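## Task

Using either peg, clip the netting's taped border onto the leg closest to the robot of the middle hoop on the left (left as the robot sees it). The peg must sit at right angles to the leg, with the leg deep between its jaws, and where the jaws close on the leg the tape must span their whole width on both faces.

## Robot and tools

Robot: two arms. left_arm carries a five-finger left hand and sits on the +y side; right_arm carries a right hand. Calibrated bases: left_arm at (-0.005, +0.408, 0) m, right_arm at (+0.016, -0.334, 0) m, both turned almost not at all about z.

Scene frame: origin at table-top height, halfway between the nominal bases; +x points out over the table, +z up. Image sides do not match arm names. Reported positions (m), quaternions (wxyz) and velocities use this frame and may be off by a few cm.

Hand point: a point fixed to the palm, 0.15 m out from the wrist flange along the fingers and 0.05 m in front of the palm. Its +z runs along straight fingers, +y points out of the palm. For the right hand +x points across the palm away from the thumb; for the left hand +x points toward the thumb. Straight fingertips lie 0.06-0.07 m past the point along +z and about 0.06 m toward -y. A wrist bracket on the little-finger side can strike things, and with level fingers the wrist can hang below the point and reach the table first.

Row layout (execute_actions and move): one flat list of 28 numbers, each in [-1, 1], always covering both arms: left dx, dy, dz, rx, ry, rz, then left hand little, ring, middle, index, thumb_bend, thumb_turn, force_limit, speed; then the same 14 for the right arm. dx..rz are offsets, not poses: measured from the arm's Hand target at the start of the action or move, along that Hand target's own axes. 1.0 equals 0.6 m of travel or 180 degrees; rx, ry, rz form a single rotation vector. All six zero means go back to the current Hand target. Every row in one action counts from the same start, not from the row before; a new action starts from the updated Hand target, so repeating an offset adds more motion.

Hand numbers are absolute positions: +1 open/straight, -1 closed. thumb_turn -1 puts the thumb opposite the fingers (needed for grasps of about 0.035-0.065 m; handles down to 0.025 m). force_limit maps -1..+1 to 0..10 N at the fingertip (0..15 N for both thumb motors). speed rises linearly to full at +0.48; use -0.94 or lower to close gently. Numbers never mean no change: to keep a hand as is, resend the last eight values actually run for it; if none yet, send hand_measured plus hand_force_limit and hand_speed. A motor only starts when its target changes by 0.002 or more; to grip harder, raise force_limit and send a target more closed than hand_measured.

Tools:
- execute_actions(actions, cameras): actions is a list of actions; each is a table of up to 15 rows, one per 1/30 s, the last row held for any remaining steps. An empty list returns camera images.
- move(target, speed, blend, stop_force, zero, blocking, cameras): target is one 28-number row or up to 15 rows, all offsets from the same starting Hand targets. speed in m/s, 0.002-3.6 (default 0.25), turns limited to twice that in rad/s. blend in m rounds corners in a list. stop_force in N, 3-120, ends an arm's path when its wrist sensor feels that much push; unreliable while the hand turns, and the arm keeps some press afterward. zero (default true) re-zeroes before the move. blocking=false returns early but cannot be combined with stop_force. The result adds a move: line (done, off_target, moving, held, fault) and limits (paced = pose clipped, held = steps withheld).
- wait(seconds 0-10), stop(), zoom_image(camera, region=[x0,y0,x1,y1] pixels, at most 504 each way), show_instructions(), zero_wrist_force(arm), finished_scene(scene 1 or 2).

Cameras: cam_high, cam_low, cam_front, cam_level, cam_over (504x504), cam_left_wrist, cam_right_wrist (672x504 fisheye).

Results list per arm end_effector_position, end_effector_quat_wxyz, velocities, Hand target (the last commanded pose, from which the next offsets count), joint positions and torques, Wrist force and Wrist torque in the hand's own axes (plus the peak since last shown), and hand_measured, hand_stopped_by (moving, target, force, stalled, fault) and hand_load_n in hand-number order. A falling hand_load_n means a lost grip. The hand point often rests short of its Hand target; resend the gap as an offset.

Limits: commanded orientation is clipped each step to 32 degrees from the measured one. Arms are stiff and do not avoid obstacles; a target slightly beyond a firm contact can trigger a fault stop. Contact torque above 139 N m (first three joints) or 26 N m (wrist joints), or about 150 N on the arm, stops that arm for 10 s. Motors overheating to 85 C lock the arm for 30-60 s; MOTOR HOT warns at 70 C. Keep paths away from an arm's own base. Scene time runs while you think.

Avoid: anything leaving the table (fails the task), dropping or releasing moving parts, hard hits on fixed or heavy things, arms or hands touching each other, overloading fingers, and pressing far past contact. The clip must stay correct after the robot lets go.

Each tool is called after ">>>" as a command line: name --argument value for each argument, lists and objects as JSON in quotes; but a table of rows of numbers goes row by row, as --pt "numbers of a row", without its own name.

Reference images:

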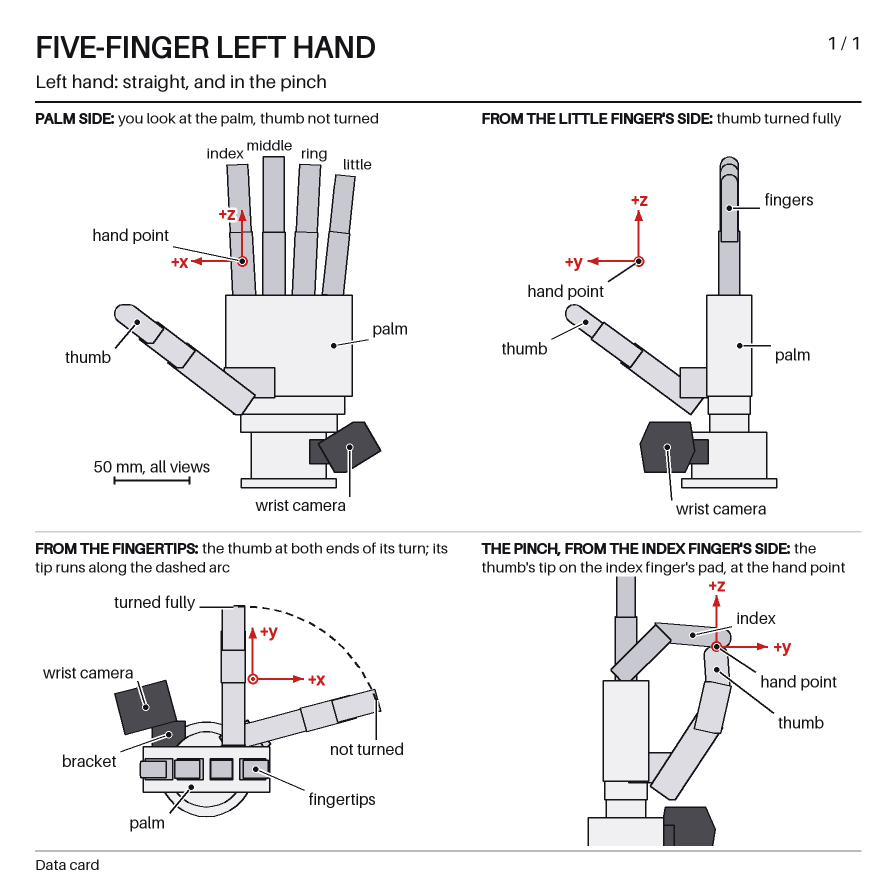

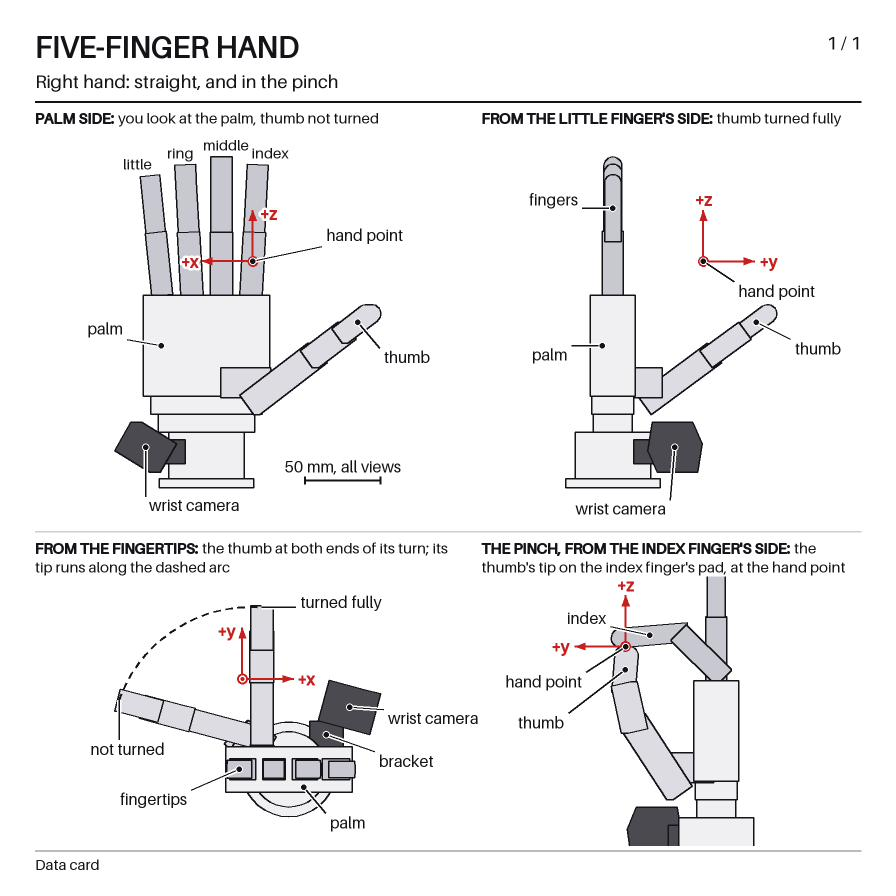

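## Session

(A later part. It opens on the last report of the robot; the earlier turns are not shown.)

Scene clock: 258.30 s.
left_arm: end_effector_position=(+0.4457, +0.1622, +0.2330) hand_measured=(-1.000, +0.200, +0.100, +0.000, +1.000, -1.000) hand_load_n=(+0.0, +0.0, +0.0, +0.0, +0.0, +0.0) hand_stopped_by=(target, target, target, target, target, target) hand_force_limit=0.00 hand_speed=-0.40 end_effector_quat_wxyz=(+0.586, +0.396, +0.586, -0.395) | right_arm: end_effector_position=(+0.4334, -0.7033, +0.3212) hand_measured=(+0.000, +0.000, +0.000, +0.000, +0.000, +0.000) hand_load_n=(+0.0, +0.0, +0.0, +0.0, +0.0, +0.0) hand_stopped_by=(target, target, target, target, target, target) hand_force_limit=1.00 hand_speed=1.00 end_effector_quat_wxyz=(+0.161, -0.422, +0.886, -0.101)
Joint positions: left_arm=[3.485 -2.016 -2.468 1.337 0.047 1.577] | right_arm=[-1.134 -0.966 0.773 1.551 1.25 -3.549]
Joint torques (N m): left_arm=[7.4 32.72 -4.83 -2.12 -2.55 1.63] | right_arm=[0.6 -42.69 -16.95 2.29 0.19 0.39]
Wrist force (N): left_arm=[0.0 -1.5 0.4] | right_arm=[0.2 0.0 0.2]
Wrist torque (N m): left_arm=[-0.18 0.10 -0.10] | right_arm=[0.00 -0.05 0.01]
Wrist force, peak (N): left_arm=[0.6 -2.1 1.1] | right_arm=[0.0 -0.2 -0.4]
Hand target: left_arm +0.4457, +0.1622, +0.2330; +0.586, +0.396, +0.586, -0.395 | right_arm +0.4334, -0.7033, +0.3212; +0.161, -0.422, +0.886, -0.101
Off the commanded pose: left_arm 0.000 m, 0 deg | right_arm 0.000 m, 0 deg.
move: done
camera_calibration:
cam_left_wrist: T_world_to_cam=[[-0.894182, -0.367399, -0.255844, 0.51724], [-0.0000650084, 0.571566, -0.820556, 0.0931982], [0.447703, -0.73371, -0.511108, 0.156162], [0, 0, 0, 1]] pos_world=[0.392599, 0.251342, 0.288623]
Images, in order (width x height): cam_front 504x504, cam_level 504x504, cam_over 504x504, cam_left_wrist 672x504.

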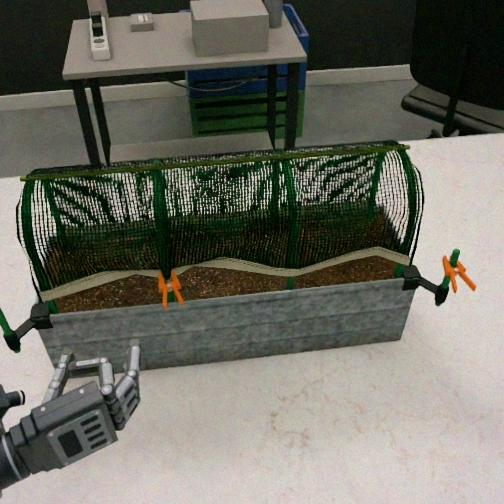

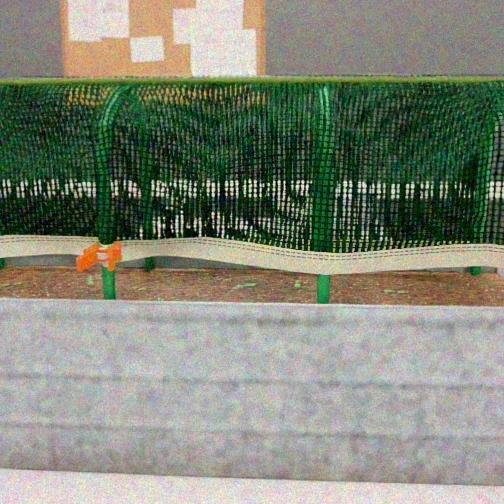

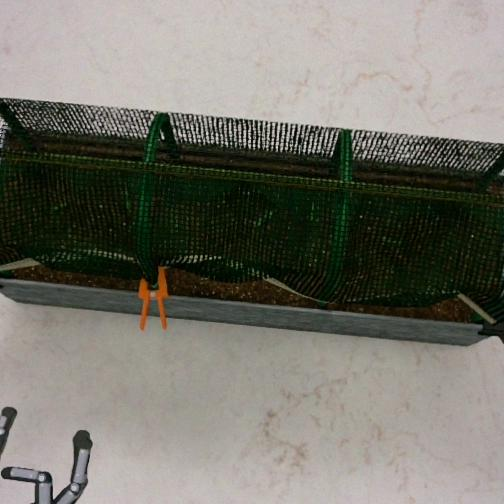

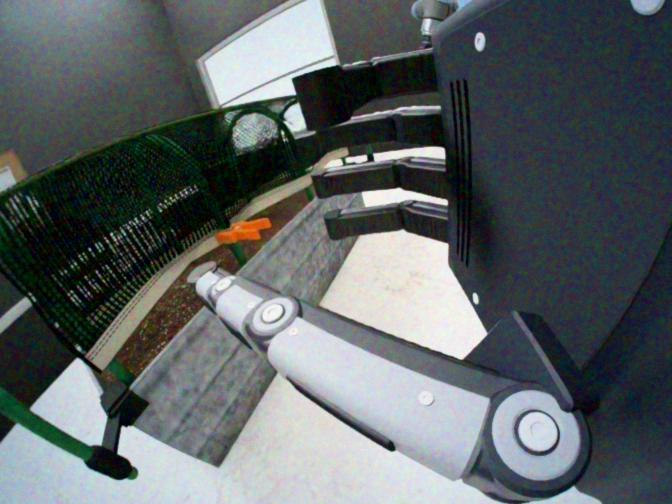

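>>> zoom_image --camera "cam_level" --region '[85, 230, 135, 280]'

>>> zoom_image --camera "cam_left_wrist" --region '[190, 190, 300, 290]'

>>> zoom_image --camera "cam_front" --region '[150, 260, 190, 300]'

Scaled by 10.080.

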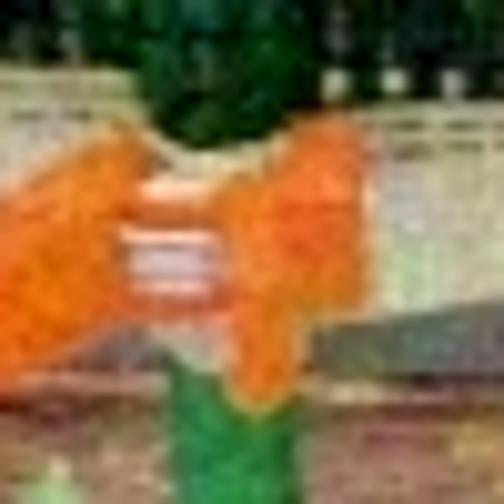

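Scaled by 4.582 from the camera's 672x504 image, which has a finer 960x720 frame.

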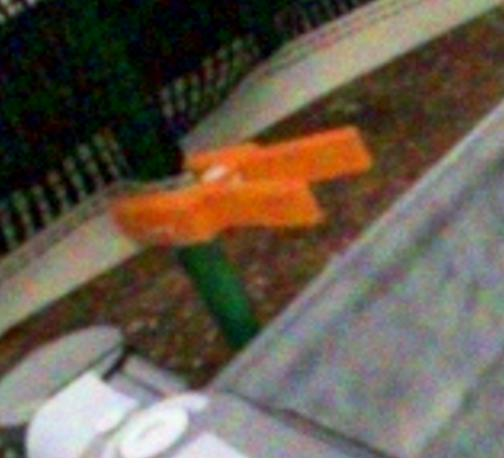

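Scaled by 12.600.

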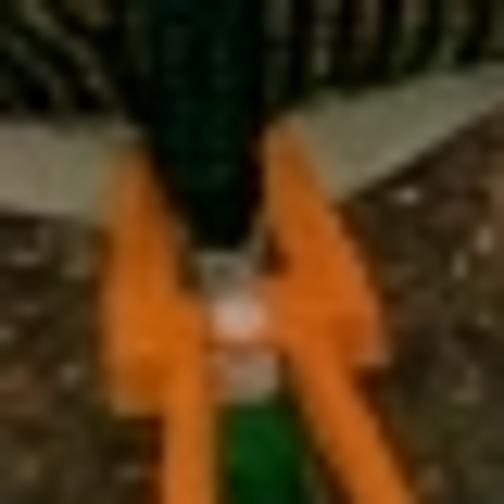

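>>> move --pt "0.09 0.032 0.1463 0 0 0 -1 0.2 0.1 0 0.8 -1 0 -0.4 0 0 0 0 0 0 0 0 0 0 0 0 1 1" --pt "0.09 0.1366 0.1886 0 0 0 -1 0.2 0.1 0 0.8 -1 0 -0.4 0 0 0 0 0 0 0 0 0 0 0 0 1 1" --speed '[0.25, 0.12]' --cameras '["cam_over", "cam_front"]'

>>> zoom_image --camera "cam_over" --region '[115, 245, 205, 335]'

Scene clock: 304.97 s.
left_arm: end_effector_position=(+0.5639, +0.0879, +0.1790) hand_measured=(-1.000, +0.200, +0.100, +0.000, +0.800, -1.000) hand_load_n=(+0.0, +0.0, +0.0, +0.5, +0.0, +0.0) hand_stopped_by=(target, target, target, target, target, target) hand_force_limit=0.00 hand_speed=-0.40 end_effector_quat_wxyz=(+0.586, +0.396, +0.586, -0.395) | right_arm: end_effector_position=(+0.4334, -0.7033, +0.3212) hand_measured=(+0.000, +0.000, +0.000, +0.000, +0.000, +0.000) hand_load_n=(+0.0, +0.0, +0.0, +0.0, +0.5, +0.0) hand_stopped_by=(target, target, target, target, target, target) hand_force_limit=1.00 hand_speed=1.00 end_effector_quat_wxyz=(+0.161, -0.422, +0.886, -0.101)
Joint positions: left_arm=[3.205 -2.297 -2.078 1.23 0.328 1.575] | right_arm=[-1.134 -0.966 0.773 1.551 1.25 -3.549]
Joint torques (N m): left_arm=[-7.52 23.03 13.88 -1.88 2.59 1.64] | right_arm=[0.31 -42.46 -16.14 2.53 0.33 0.47]
Wrist force (N): left_arm=[0.3 -1.7 0.3] | right_arm=[0.2 -0.3 -0.1]
Wrist torque (N m): left_arm=[-0.23 0.06 -0.07] | right_arm=[-0.03 -0.04 0.00]
Wrist force, peak (N): left_arm=[0.5 -2.0 1.3] | right_arm=[0.4 -0.4 -0.2]
Hand target: left_arm +0.5640, +0.0879, +0.1790; +0.586, +0.396, +0.586, -0.395 | right_arm +0.4334, -0.7033, +0.3212; +0.161, -0.422, +0.886, -0.101
Off the commanded pose: left_arm 0.000 m, 0 deg | right_arm 0.000 m, 0 deg.
move: done
Images, in order (width x height): cam_front 504x504, cam_over 504x504.

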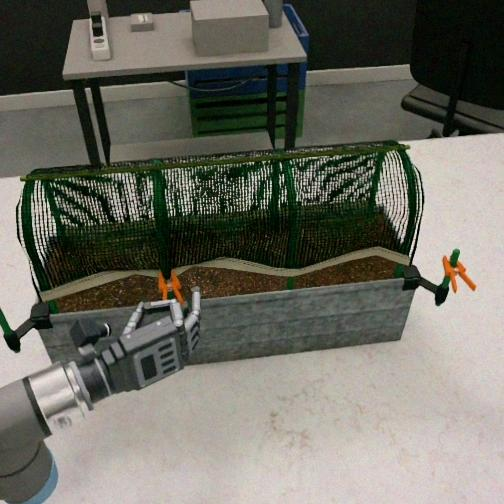

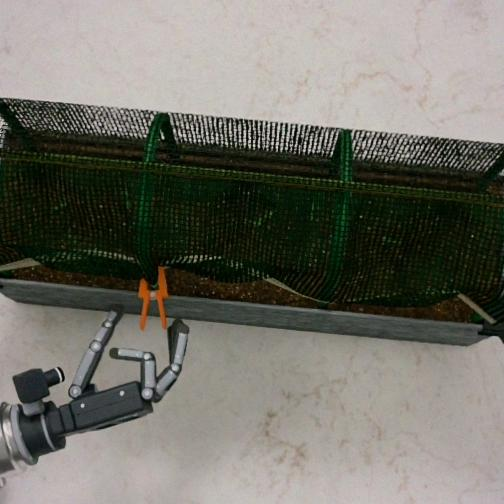

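Scaled by 5.600.

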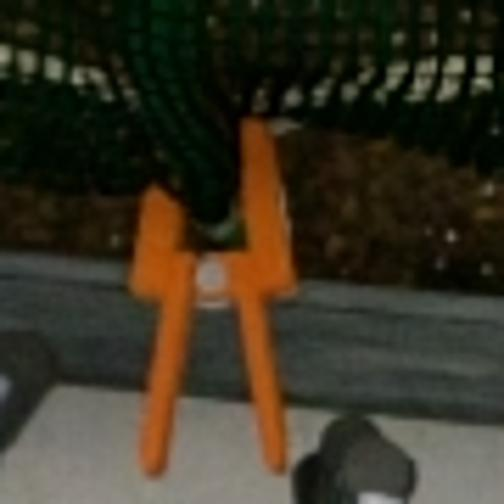

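>>> move --target '[0,0,0,0,0,0,-1,0.2,-0.08,0,0.3,-1,-0.6,-0.9,0,0,0,0,0,0,0,0,0,0,0,0,1,1]' --cameras '["cam_over"]'

>>> zoom_image --camera "cam_over" --region '[115, 245, 205, 335]'

Scene clock: 311.00 s.
left_arm: end_effector_position=(+0.5640, +0.0879, +0.1790) hand_measured=(-1.000, +0.200, -0.080, +0.000, +0.486, -1.000) hand_load_n=(+0.0, +0.0, +3.5, +0.0, +3.5, +1.0) hand_stopped_by=(target, target, target, target, force, target) hand_force_limit=-0.60 hand_speed=-0.90 end_effector_quat_wxyz=(+0.586, +0.396, +0.586, -0.395) | right_arm: end_effector_position=(+0.4334, -0.7033, +0.3212) hand_measured=(+0.000, +0.000, +0.000, +0.000, +0.000, +0.000) hand_load_n=(+0.0, +0.0, +0.0, +0.0, +0.0, +0.0) hand_stopped_by=(target, target, target, target, target, target) hand_force_limit=1.00 hand_speed=1.00 end_effector_quat_wxyz=(+0.161, -0.422, +0.886, -0.101)
Joint positions: left_arm=[3.204 -2.297 -2.077 1.23 0.328 1.575] | right_arm=[-1.134 -0.966 0.773 1.551 1.25 -3.549]
Joint torques (N m): left_arm=[-0.39 26.27 15.58 -2.08 2.53 1.54] | right_arm=[0.81 -41.9 -16.63 2.46 0.38 0.43]
Wrist force (N): left_arm=[0.1 -3.1 1.6] | right_arm=[0.1 0.0 0.1]
Wrist torque (N m): left_arm=[-0.21 0.11 -0.04] | right_arm=[0.01 -0.03 0.00]
Wrist force, peak (N): left_arm=[0.0 -3.6 1.6] | right_arm=[0.5 0.2 0.1]
Hand target: left_arm +0.5640, +0.0879, +0.1790; +0.586, +0.396, +0.586, -0.395 | right_arm +0.4334, -0.7033, +0.3212; +0.161, -0.422, +0.886, -0.101
Off the commanded pose: left_arm 0.000 m, 0 deg | right_arm 0.000 m, 0 deg.
move: done
Images, in order (width x height): cam_over 504x504.

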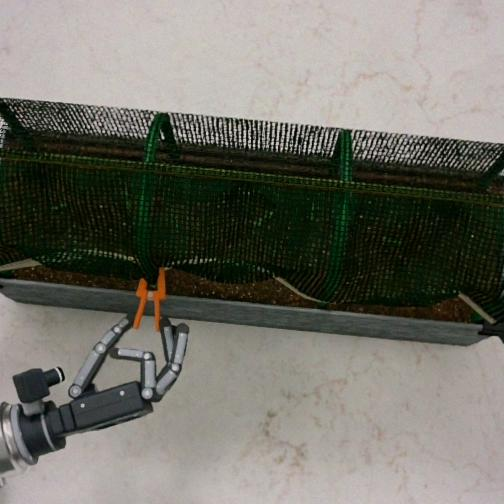

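Scaled by 5.600.

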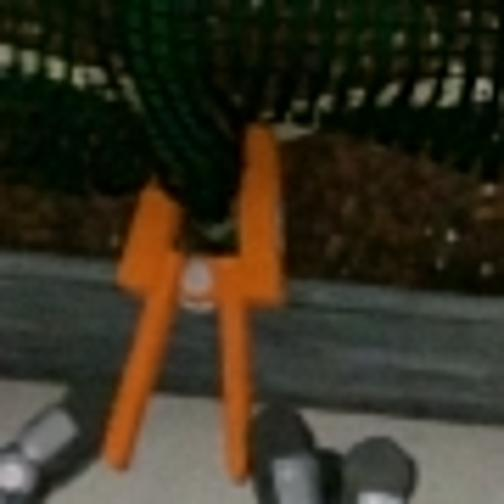

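>>> move --target '[0,0,0,0,0,0,-1,0.2,-0.08,0,-0.4,-1,1,-0.8,0,0,0,0,0,0,0,0,0,0,0,0,1,1]' --cameras '["cam_over", "cam_left_wrist", "cam_front"]'

>>> zoom_image --camera "cam_over" --region '[115, 245, 205, 335]'

>>> zoom_image --camera "cam_left_wrist" --region '[170, 150, 330, 280]'

Scene clock: 315.10 s.
left_arm: end_effector_position=(+0.5640, +0.0879, +0.1790) hand_measured=(-1.000, +0.200, -0.078, +0.000, +0.410, -1.000) hand_load_n=(+0.0, +0.0, +11.0, +0.0, +14.5, +2.5) hand_stopped_by=(target, target, target, target, force, target) hand_force_limit=1.00 hand_speed=-0.80 end_effector_quat_wxyz=(+0.586, +0.396, +0.586, -0.395) | right_arm: end_effector_position=(+0.4334, -0.7033, +0.3212) hand_measured=(+0.000, +0.000, +0.000, +0.000, +0.000, +0.000) hand_load_n=(+0.0, +0.0, +0.0, +0.0, +0.0, +0.0) hand_stopped_by=(target, target, target, target, target, target) hand_force_limit=1.00 hand_speed=1.00 end_effector_quat_wxyz=(+0.161, -0.422, +0.886, -0.101)
Joint positions: left_arm=[3.205 -2.297 -2.077 1.23 0.328 1.575] | right_arm=[-1.134 -0.966 0.773 1.551 1.25 -3.549]
Joint torques (N m): left_arm=[4.95 29.1 15.93 -1.95 2.33 1.22] | right_arm=[0.27 -42 -16.63 2.56 0.42 0.41]
Wrist force (N): left_arm=[-0.1 -1.9 2.8] | right_arm=[0.2 0.0 -0.1]
Wrist torque (N m): left_arm=[-0.09 0.13 -0.04] | right_arm=[0.02 -0.03 0.01]
Wrist force, peak (N): left_arm=[0.2 -3.5 1.8] | right_arm=[0.0 -0.4 0.2]
Hand target: left_arm +0.5640, +0.0879, +0.1790; +0.586, +0.396, +0.586, -0.395 | right_arm +0.4334, -0.7033, +0.3212; +0.161, -0.422, +0.886, -0.101
Off the commanded pose: left_arm 0.000 m, 0 deg | right_arm 0.000 m, 0 deg.
move: done
camera_calibration:
cam_left_wrist: T_world_to_cam=[[-0.894266, -0.367202, -0.255835, 0.582005], [-0.000294356, 0.572134, -0.82016, 0.0912911], [0.447536, -0.733366, -0.511748, 0.0212163], [0, 0, 0, 1]] pos_world=[0.510999, 0.177042, 0.234628]
Images, in order (width x height): cam_front 504x504, cam_over 504x504, cam_left_wrist 672x504.

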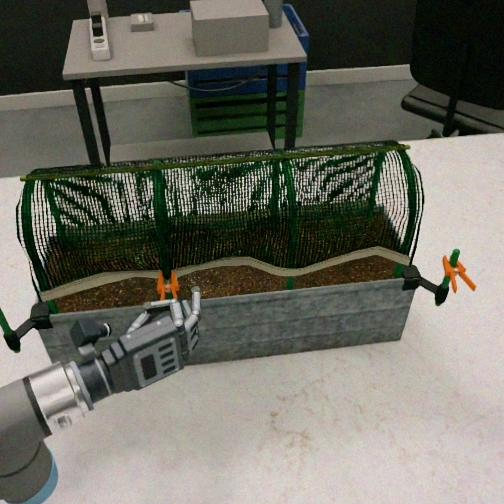

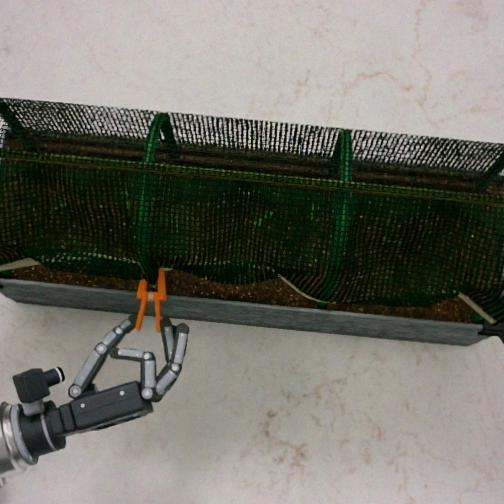

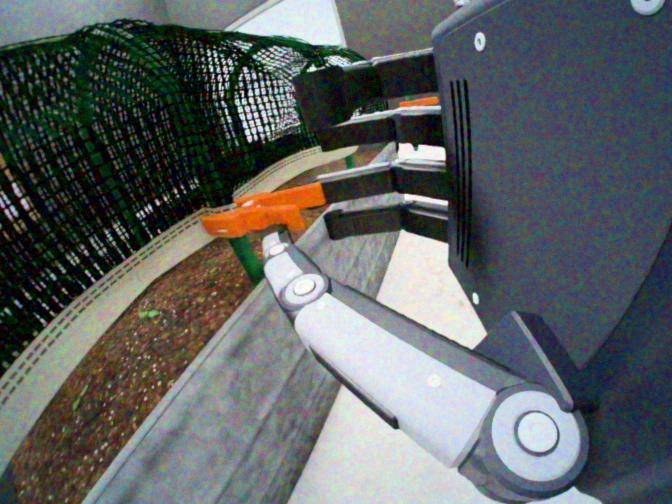

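Scaled by 5.600.

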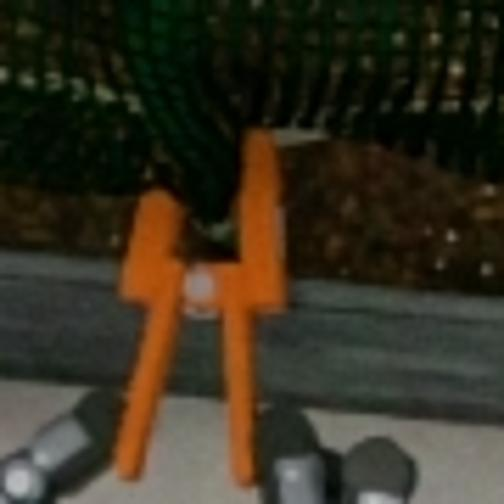

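Scaled by 3.150 from the camera's 672x504 image, which has a finer 960x720 frame.

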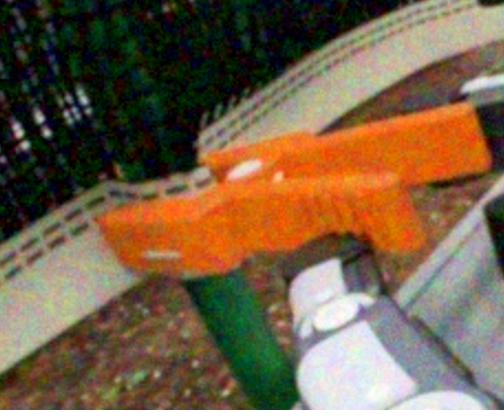

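>>> move --target '[0,0,0,0,0,0,-1,0.2,-0.08,0,-0.5,-1,1,-0.6,0,0,0,0,0,0,0,0,0,0,0,0,1,1]' --cameras '["cam_over", "cam_left_wrist", "cam_front"]'

>>> zoom_image --camera "cam_over" --region '[115, 245, 205, 335]'

>>> zoom_image --camera "cam_left_wrist" --region '[170, 150, 330, 280]'

>>> zoom_image --camera "cam_front" --region '[150, 260, 190, 300]'

Scene clock: 319.20 s.
left_arm: end_effector_position=(+0.5640, +0.0879, +0.1790) hand_measured=(-1.000, +0.200, -0.078, +0.000, +0.398, -1.000) hand_load_n=(+0.0, +0.0, +12.5, +0.0, +15.5, +2.5) hand_stopped_by=(target, target, target, target, force, target) hand_force_limit=1.00 hand_speed=-0.60 end_effector_quat_wxyz=(+0.586, +0.396, +0.586, -0.395) | right_arm: end_effector_position=(+0.4334, -0.7033, +0.3212) hand_measured=(+0.000, +0.000, +0.000, +0.000, +0.000, +0.000) hand_load_n=(+0.0, +0.0, +0.5, +0.0, +0.5, +0.0) hand_stopped_by=(target, target, target, target, target, target) hand_force_limit=1.00 hand_speed=1.00 end_effector_quat_wxyz=(+0.161, -0.422, +0.886, -0.101)
Joint positions: left_arm=[3.205 -2.297 -2.077 1.23 0.328 1.575] | right_arm=[-1.134 -0.966 0.773 1.551 1.25 -3.549]
Joint torques (N m): left_arm=[4.81 32.3 14.77 -1.22 2.28 1.13] | right_arm=[0.43 -41.97 -16.86 2.72 0.41 0.56]
Wrist force (N): left_arm=[-0.3 -2.2 2.8] | right_arm=[0.1 0.1 0.0]
Wrist torque (N m): left_arm=[-0.12 0.17 -0.04] | right_arm=[0.02 -0.03 0.01]
Wrist force, peak (N): left_arm=[-0.1 -2.6 2.8] | right_arm=[0.2 -0.2 -0.4]
Hand target: left_arm +0.5640, +0.0879, +0.1790; +0.586, +0.396, +0.586, -0.395 | right_arm +0.4334, -0.7033, +0.3212; +0.161, -0.422, +0.886, -0.101
Off the commanded pose: left_arm 0.000 m, 0 deg | right_arm 0.000 m, 0 deg.
move: done
camera_calibration:
cam_left_wrist: T_world_to_cam=[[-0.894266, -0.367202, -0.255835, 0.582005], [-0.000294356, 0.572134, -0.82016, 0.0912911], [0.447536, -0.733366, -0.511748, 0.0212163], [0, 0, 0, 1]] pos_world=[0.510999, 0.177042, 0.234628]
Images, in order (width x height): cam_front 504x504, cam_over 504x504, cam_left_wrist 672x504.

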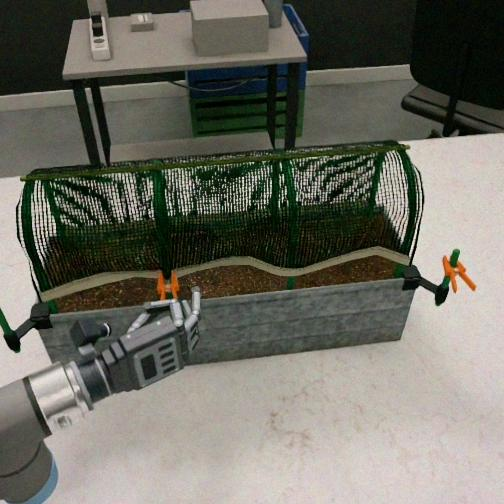

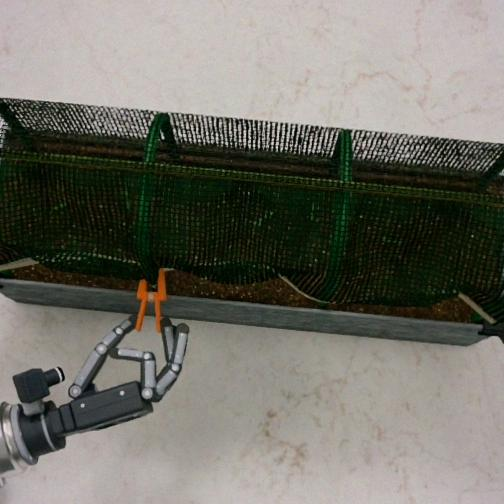

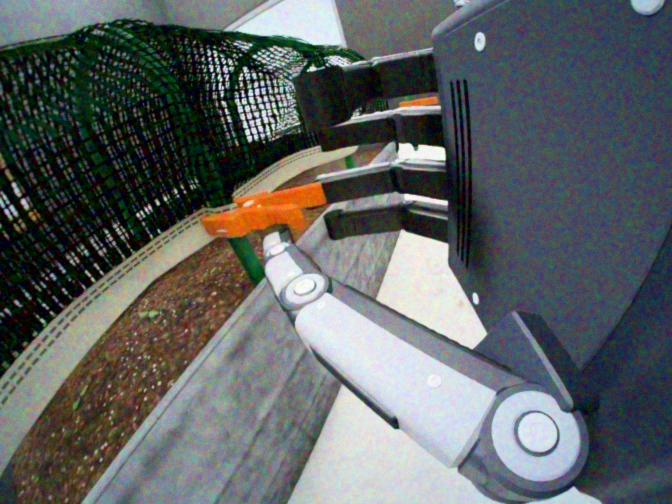

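Scaled by 5.600.

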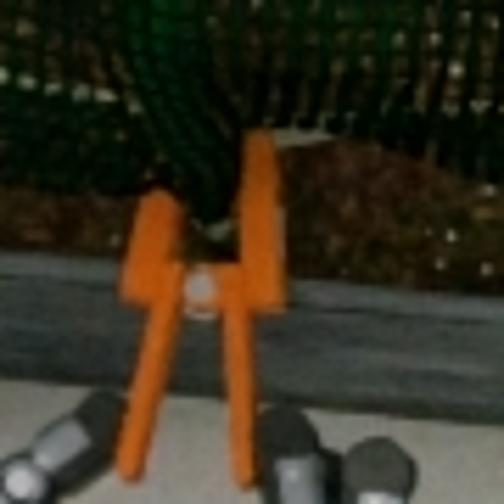

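Scaled by 3.150 from the camera's 672x504 image, which has a finer 960x720 frame.

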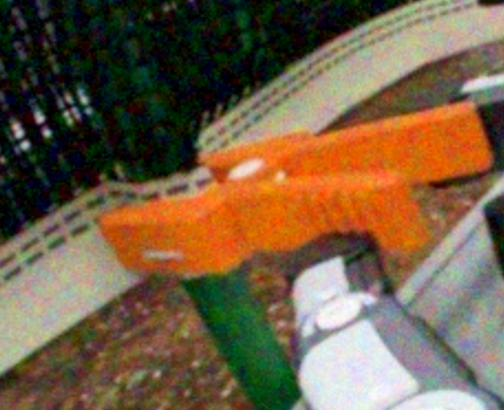

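Scaled by 12.600.

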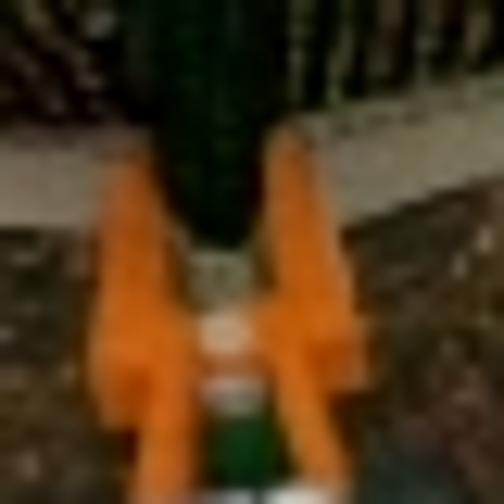

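>>> move --pt "0 0 0 0 0 0 -1 0.2 -0.08 0 0.62 -1 0 -0.85 0 0 0 0 0 0 0 0 0 0 0 0 1 1" --pt "0 -0.0073 -0.0002 0 0 0 -1 0.2 -0.08 0 0.62 -1 0 -0.85 0 0 0 0 0 0 0 0 0 0 0 0 1 1" --pt "0 -0.0073 -0.0002 0 0 0 -1 0.2 -0.08 0 0.3 -1 -0.5 -0.9 0 0 0 0 0 0 0 0 0 0 0 0 1 1" --cameras '["cam_over"]'

>>> zoom_image --camera "cam_over" --region '[115, 245, 205, 335]'

Scene clock: 339.30 s.
left_arm: end_effector_position=(+0.5599, +0.0864, +0.1790) hand_measured=(-1.000, +0.200, -0.080, +0.000, +0.502, -1.000) hand_load_n=(+0.0, +0.0, +3.0, +0.0, +4.0, +0.5) hand_stopped_by=(target, target, target, target, force, target) hand_force_limit=-0.50 hand_speed=-0.90 end_effector_quat_wxyz=(+0.586, +0.396, +0.586, -0.395) | right_arm: end_effector_position=(+0.4334, -0.7033, +0.3212) hand_measured=(+0.000, +0.000, +0.000, +0.000, +0.000, +0.000) hand_load_n=(+0.0, +0.0, +0.0, +0.0, +0.0, +0.0) hand_stopped_by=(target, target, target, target, target, target) hand_force_limit=1.00 hand_speed=1.00 end_effector_quat_wxyz=(+0.161, -0.422, +0.886, -0.101)
Joint positions: left_arm=[3.201 -2.294 -2.088 1.237 0.331 1.575] | right_arm=[-1.134 -0.966 0.773 1.551 1.25 -3.549]
Joint torques (N m): left_arm=[-7.42 44.59 -2.79 2.86 2.25 -0.63] | right_arm=[1.25 -42.46 -16.9 2.59 0.56 0.49]
Wrist force (N): left_arm=[0.1 -0.4 1.7] | right_arm=[0.2 0.0 -0.2]
Wrist torque (N m): left_arm=[-0.17 0.10 -0.10] | right_arm=[0.03 -0.03 0.01]
Wrist force, peak (N): left_arm=[0.4 -4.4 -0.6] | right_arm=[0.3 -0.3 0.0]
Hand target: left_arm +0.5599, +0.0864, +0.1790; +0.586, +0.396, +0.586, -0.395 | right_arm +0.4334, -0.7033, +0.3212; +0.161, -0.422, +0.886, -0.101
Off the commanded pose: left_arm 0.000 m, 0 deg | right_arm 0.000 m, 0 deg.
move: done
Images, in order (width x height): cam_over 504x504.

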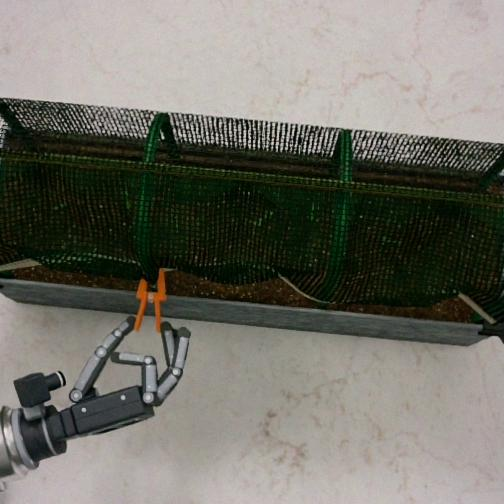

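Scaled by 5.600.

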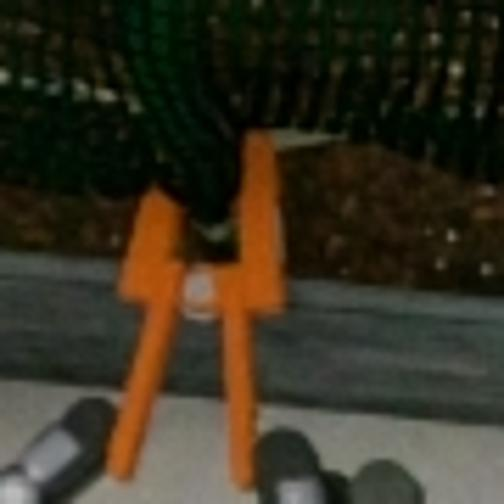

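>>> move --target '[0,0,0,0,0,0,-1,0.2,-0.08,0,-0.4,-1,1,-0.7,0,0,0,0,0,0,0,0,0,0,0,0,1,1]' --cameras '["cam_over"]'

>>> zoom_image --camera "cam_over" --region '[115, 245, 205, 335]'

Scene clock: 341.77 s.
left_arm: end_effector_position=(+0.5599, +0.0864, +0.1790) hand_measured=(-1.000, +0.200, -0.078, +0.000, +0.428, -1.000) hand_load_n=(+0.0, +0.0, +11.0, +0.0, +15.0, +2.5) hand_stopped_by=(target, target, target, target, force, target) hand_force_limit=1.00 hand_speed=-0.70 end_effector_quat_wxyz=(+0.586, +0.396, +0.586, -0.395) | right_arm: end_effector_position=(+0.4334, -0.7033, +0.3212) hand_measured=(+0.000, +0.000, +0.000, +0.000, +0.000, +0.000) hand_load_n=(+0.0, +0.0, +0.5, -0.5, +0.0, +0.0) hand_stopped_by=(target, target, target, target, target, target) hand_force_limit=1.00 hand_speed=1.00 end_effector_quat_wxyz=(+0.161, -0.422, +0.886, -0.101)
Joint positions: left_arm=[3.201 -2.294 -2.088 1.237 0.331 1.575] | right_arm=[-1.134 -0.966 0.773 1.551 1.25 -3.549]
Joint torques (N m): left_arm=[-5.66 45.25 -2.75 2.75 0.39 -0.79] | right_arm=[0.4 -41.67 -16.31 2.55 0.62 0.4]
Wrist force (N): left_arm=[0.1 -1.2 2.5] | right_arm=[-0.1 -0.2 0.1]
Wrist torque (N m): left_arm=[-0.07 0.09 -0.05] | right_arm=[-0.02 0.01 -0.02]
Wrist force, peak (N): left_arm=[0.0 -1.5 2.7] | right_arm=[0.1 -0.4 0.2]
Hand target: left_arm +0.5599, +0.0864, +0.1790; +0.586, +0.396, +0.586, -0.395 | right_arm +0.4334, -0.7033, +0.3212; +0.161, -0.422, +0.886, -0.101
Off the commanded pose: left_arm 0.000 m, 0 deg | right_arm 0.000 m, 0 deg.
move: done
Images, in order (width x height): cam_over 504x504.

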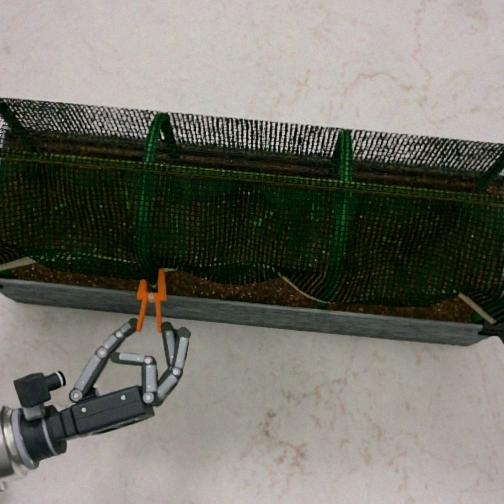

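Scaled by 5.600.

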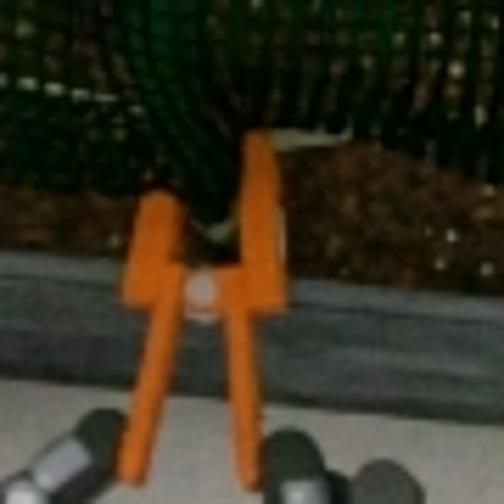

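>>> move --pt "0 0 0 0 0 0 -1 0.2 -0.08 0 0.5 -1 1 -0.6 0 0 0 0 0 0 0 0 0 0 0 0 1 1" --pt "0 0 0 0 0 0 -1 0.2 -0.08 0 -0.5 -1 1 -0.2 0 0 0 0 0 0 0 0 0 0 0 0 1 1" --cameras '["cam_over", "cam_left_wrist"]'

>>> zoom_image --camera "cam_over" --region '[115, 245, 205, 335]'

>>> zoom_image --camera "cam_left_wrist" --region '[170, 150, 330, 280]'

Scene clock: 350.13 s.
left_arm: end_effector_position=(+0.5599, +0.0864, +0.1790) hand_measured=(-1.000, +0.200, -0.078, +0.000, +0.402, -1.000) hand_load_n=(+0.0, +0.0, +13.5, +0.0, +17.0, +3.0) hand_stopped_by=(target, target, target, target, force, target) hand_force_limit=1.00 hand_speed=-0.20 end_effector_quat_wxyz=(+0.586, +0.396, +0.586, -0.395) | right_arm: end_effector_position=(+0.4334, -0.7033, +0.3212) hand_measured=(+0.000, +0.000, +0.000, +0.000, +0.000, +0.000) hand_load_n=(+0.0, +0.0, +0.0, +0.0, +0.0, +0.0) hand_stopped_by=(target, target, target, target, target, target) hand_force_limit=1.00 hand_speed=1.00 end_effector_quat_wxyz=(+0.161, -0.422, +0.886, -0.101)
Joint positions: left_arm=[3.201 -2.294 -2.088 1.237 0.331 1.575] | right_arm=[-1.134 -0.966 0.773 1.551 1.25 -3.549]
Joint torques (N m): left_arm=[5.57 43.71 0.34 2 -1.72 -0.65] | right_arm=[0.15 -40.89 -16.83 2.72 0.74 0.37]
Wrist force (N): left_arm=[0.0 -2.4 2.1] | right_arm=[0.1 -0.1 -0.1]
Wrist torque (N m): left_arm=[-0.11 0.10 -0.03] | right_arm=[0.00 -0.01 0.00]
Wrist force, peak (N): left_arm=[0.4 -3.9 -0.8] | right_arm=[0.2 -0.4 0.2]
Hand target: left_arm +0.5599, +0.0864, +0.1790; +0.586, +0.396, +0.586, -0.395 | right_arm +0.4334, -0.7033, +0.3212; +0.161, -0.422, +0.886, -0.101
Off the commanded pose: left_arm 0.000 m, 0 deg | right_arm 0.000 m, 0 deg.
move: done
camera_calibration:
cam_left_wrist: T_world_to_cam=[[-0.894266, -0.367202, -0.255835, 0.577699], [-0.000294356, 0.572134, -0.82016, 0.092148], [0.447536, -0.733366, -0.511748, 0.0219959], [0, 0, 0, 1]] pos_world=[0.506799, 0.175542, 0.234628]
Images, in order (width x height): cam_over 504x504, cam_left_wrist 672x504.

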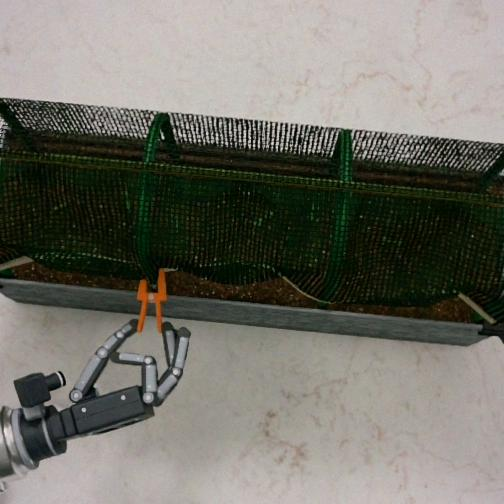

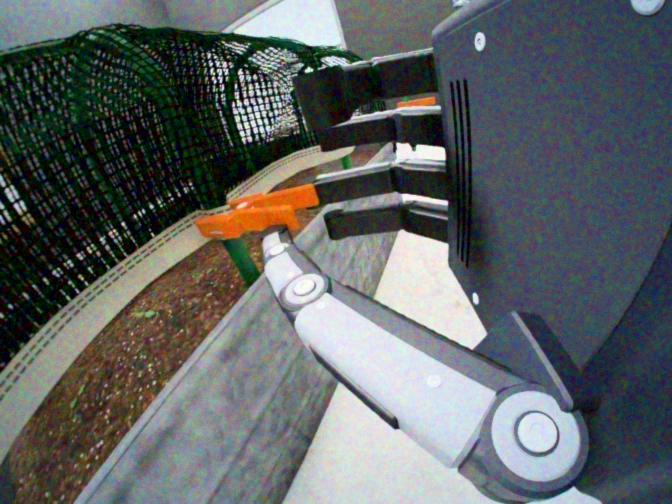

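Scaled by 5.600.

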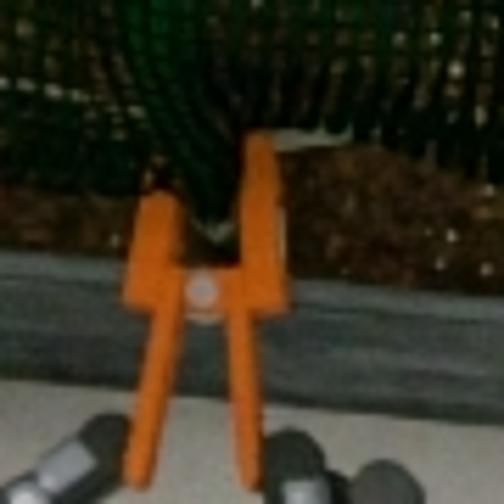

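Scaled by 3.150 from the camera's 672x504 image, which has a finer 960x720 frame.

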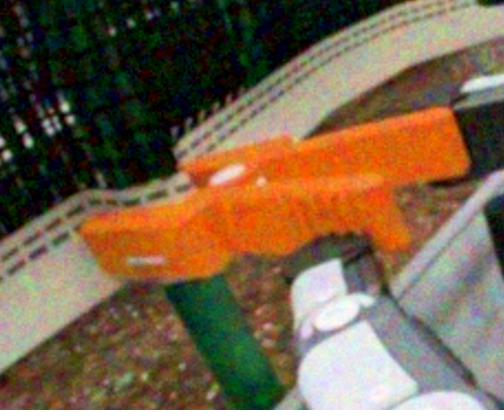

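>>> move --pt "0 0 0 0 0 0 -1 0.2 -0.08 0 0.48 -1 1 -0.6 0 0 0 0 0 0 0 0 0 0 0 0 1 1" --pt "0 0 0 0 0 0 -1 0.2 -0.08 0 -0.6 -1 1 0.4 0 0 0 0 0 0 0 0 0 0 0 0 1 1" --cameras '["cam_over"]'

>>> zoom_image --camera "cam_over" --region '[115, 245, 205, 335]'

Scene clock: 353.73 s.
left_arm: end_effector_position=(+0.5599, +0.0864, +0.1790) hand_measured=(-1.000, +0.200, -0.078, +0.000, +0.368, -1.000) hand_load_n=(+0.0, +0.0, +15.5, +0.0, +18.0, +3.0) hand_stopped_by=(target, target, target, target, force, target) hand_force_limit=1.00 hand_speed=0.40 end_effector_quat_wxyz=(+0.586, +0.396, +0.586, -0.395) | right_arm: end_effector_position=(+0.4334, -0.7033, +0.3212) hand_measured=(+0.000, +0.000, +0.000, +0.000, +0.000, +0.000) hand_load_n=(+0.0, +0.0, +0.0, +0.0, +0.0, +0.0) hand_stopped_by=(target, target, target, target, target, target) hand_force_limit=1.00 hand_speed=1.00 end_effector_quat_wxyz=(+0.161, -0.422, +0.886, -0.101)
Joint positions: left_arm=[3.201 -2.294 -2.088 1.237 0.331 1.575] | right_arm=[-1.134 -0.966 0.773 1.551 1.25 -3.549]
Joint torques (N m): left_arm=[4.89 42.48 8.94 1.36 -1.93 -0.63] | right_arm=[0.12 -41.12 -17.03 2.78 0.63 0.43]
Wrist force (N): left_arm=[0.0 -2.0 1.5] | right_arm=[0.3 0.0 -0.1]
Wrist torque (N m): left_arm=[-0.14 0.10 -0.05] | right_arm=[0.01 -0.05 0.02]
Wrist force, peak (N): left_arm=[0.4 -5.5 -1.0] | right_arm=[0.0 -0.5 0.1]
Hand target: left_arm +0.5599, +0.0864, +0.1790; +0.586, +0.396, +0.586, -0.395 | right_arm +0.4334, -0.7033, +0.3212; +0.161, -0.422, +0.886, -0.101
Off the commanded pose: left_arm 0.000 m, 0 deg | right_arm 0.000 m, 0 deg.
move: done
Images, in order (width x height): cam_over 504x504.

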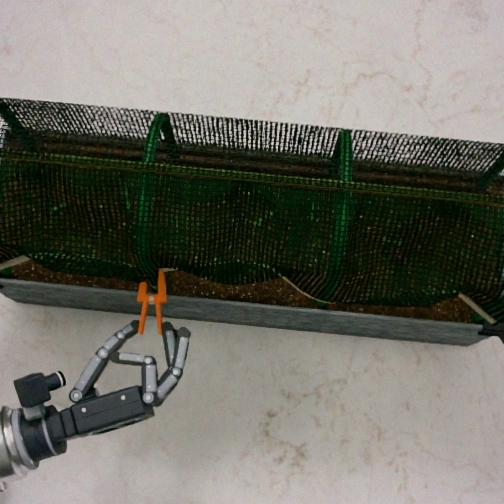

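Scaled by 5.600.

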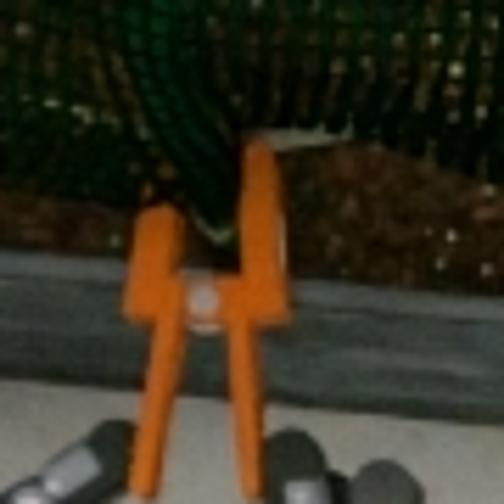

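>>> move --pt "0 0 0 0 0 0 -1 0.2 -0.08 0 0.6 -1 1 -0.6 0 0 0 0 0 0 0 0 0 0 0 0 1 1" --pt "0 -0.0046 -0.0019 0 0 0 -1 0.2 -0.08 0 0.6 -1 1 -0.6 0 0 0 0 0 0 0 0 0 0 0 0 1 1" --pt "0 -0.0046 -0.0019 0 0 0 -1 0.2 -0.08 0 -0.5 -1 1 0.4 0 0 0 0 0 0 0 0 0 0 0 0 1 1" --cameras '["cam_over", "cam_left_wrist"]'

>>> zoom_image --camera "cam_over" --region '[115, 245, 205, 335]'

>>> zoom_image --camera "cam_left_wrist" --region '[170, 150, 330, 280]'

Scene clock: 367.33 s.
left_arm: end_effector_position=(+0.5569, +0.0864, +0.1790) hand_measured=(-1.000, +0.200, -0.078, +0.000, +0.418, -1.000) hand_load_n=(+0.0, +0.0, +13.0, +0.0, +16.5, +3.0) hand_stopped_by=(target, target, target, target, force, target) hand_force_limit=1.00 hand_speed=0.40 end_effector_quat_wxyz=(+0.586, +0.396, +0.586, -0.395) | right_arm: end_effector_position=(+0.4334, -0.7033, +0.3212) hand_measured=(+0.000, +0.000, +0.000, +0.000, +0.000, +0.000) hand_load_n=(+0.0, +0.5, +0.0, +0.0, +0.0, +0.0) hand_stopped_by=(target, target, target, target, target, target) hand_force_limit=1.00 hand_speed=1.00 end_effector_quat_wxyz=(+0.161, -0.422, +0.886, -0.101)
Joint positions: left_arm=[3.202 -2.291 -2.097 1.243 0.331 1.575] | right_arm=[-1.134 -0.966 0.773 1.551 1.25 -3.549]
Joint torques (N m): left_arm=[6.83 44.94 -2.57 2.79 -1.72 0.46] | right_arm=[0.29 -40.81 -17.27 2.78 0.81 0.47]
Wrist force (N): left_arm=[0.3 -1.4 2.1] | right_arm=[0.0 -0.2 -0.1]
Wrist torque (N m): left_arm=[-0.07 0.05 -0.04] | right_arm=[-0.02 0.00 -0.01]
Wrist force, peak (N): left_arm=[0.6 -3.8 -1.6] | right_arm=[-0.3 -0.4 0.2]
Hand target: left_arm +0.5569, +0.0864, +0.1790; +0.586, +0.396, +0.586, -0.395 | right_arm +0.4334, -0.7033, +0.3212; +0.161, -0.422, +0.886, -0.101
Off the commanded pose: left_arm 0.000 m, 0 deg | right_arm 0.000 m, 0 deg.
move: done
camera_calibration:
cam_left_wrist: T_world_to_cam=[[-0.894266, -0.367202, -0.255835, 0.575105], [-0.000294356, 0.572134, -0.82016, 0.0921472], [0.447536, -0.733366, -0.511748, 0.0232938], [0, 0, 0, 1]] pos_world=[0.503899, 0.175542, 0.234628]
Images, in order (width x height): cam_over 504x504, cam_left_wrist 672x504.

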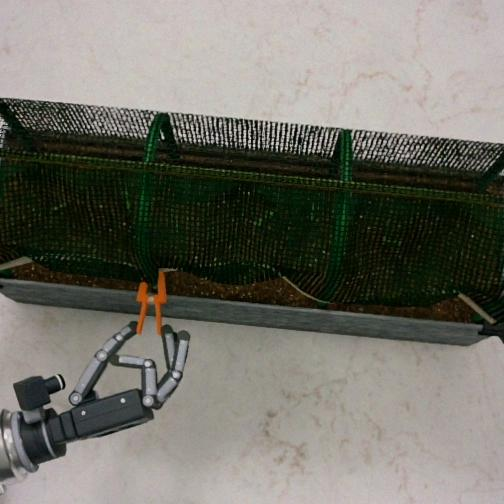

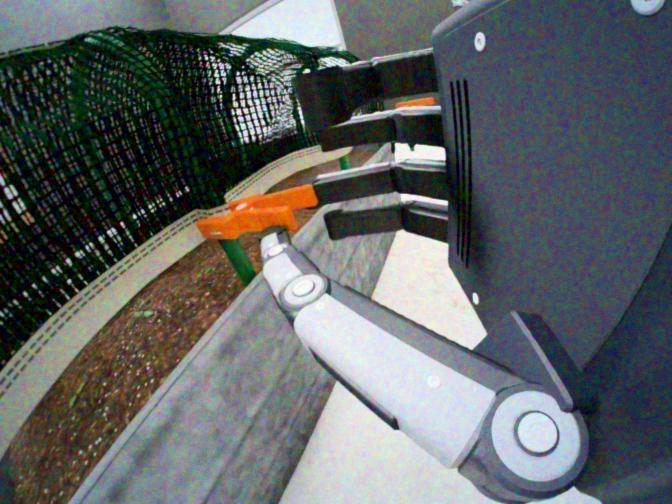

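Scaled by 5.600.

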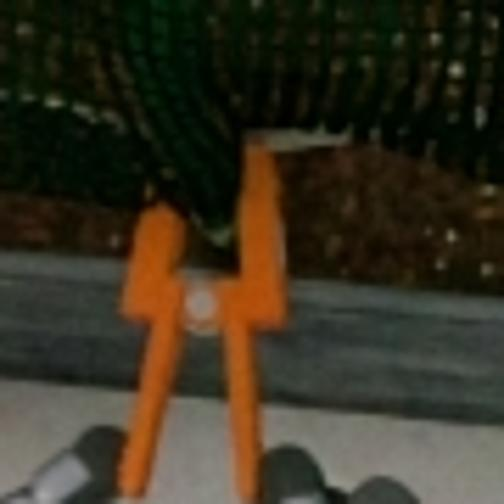

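Scaled by 3.150 from the camera's 672x504 image, which has a finer 960x720 frame.

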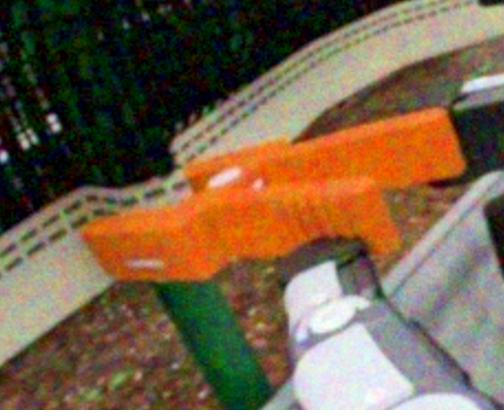

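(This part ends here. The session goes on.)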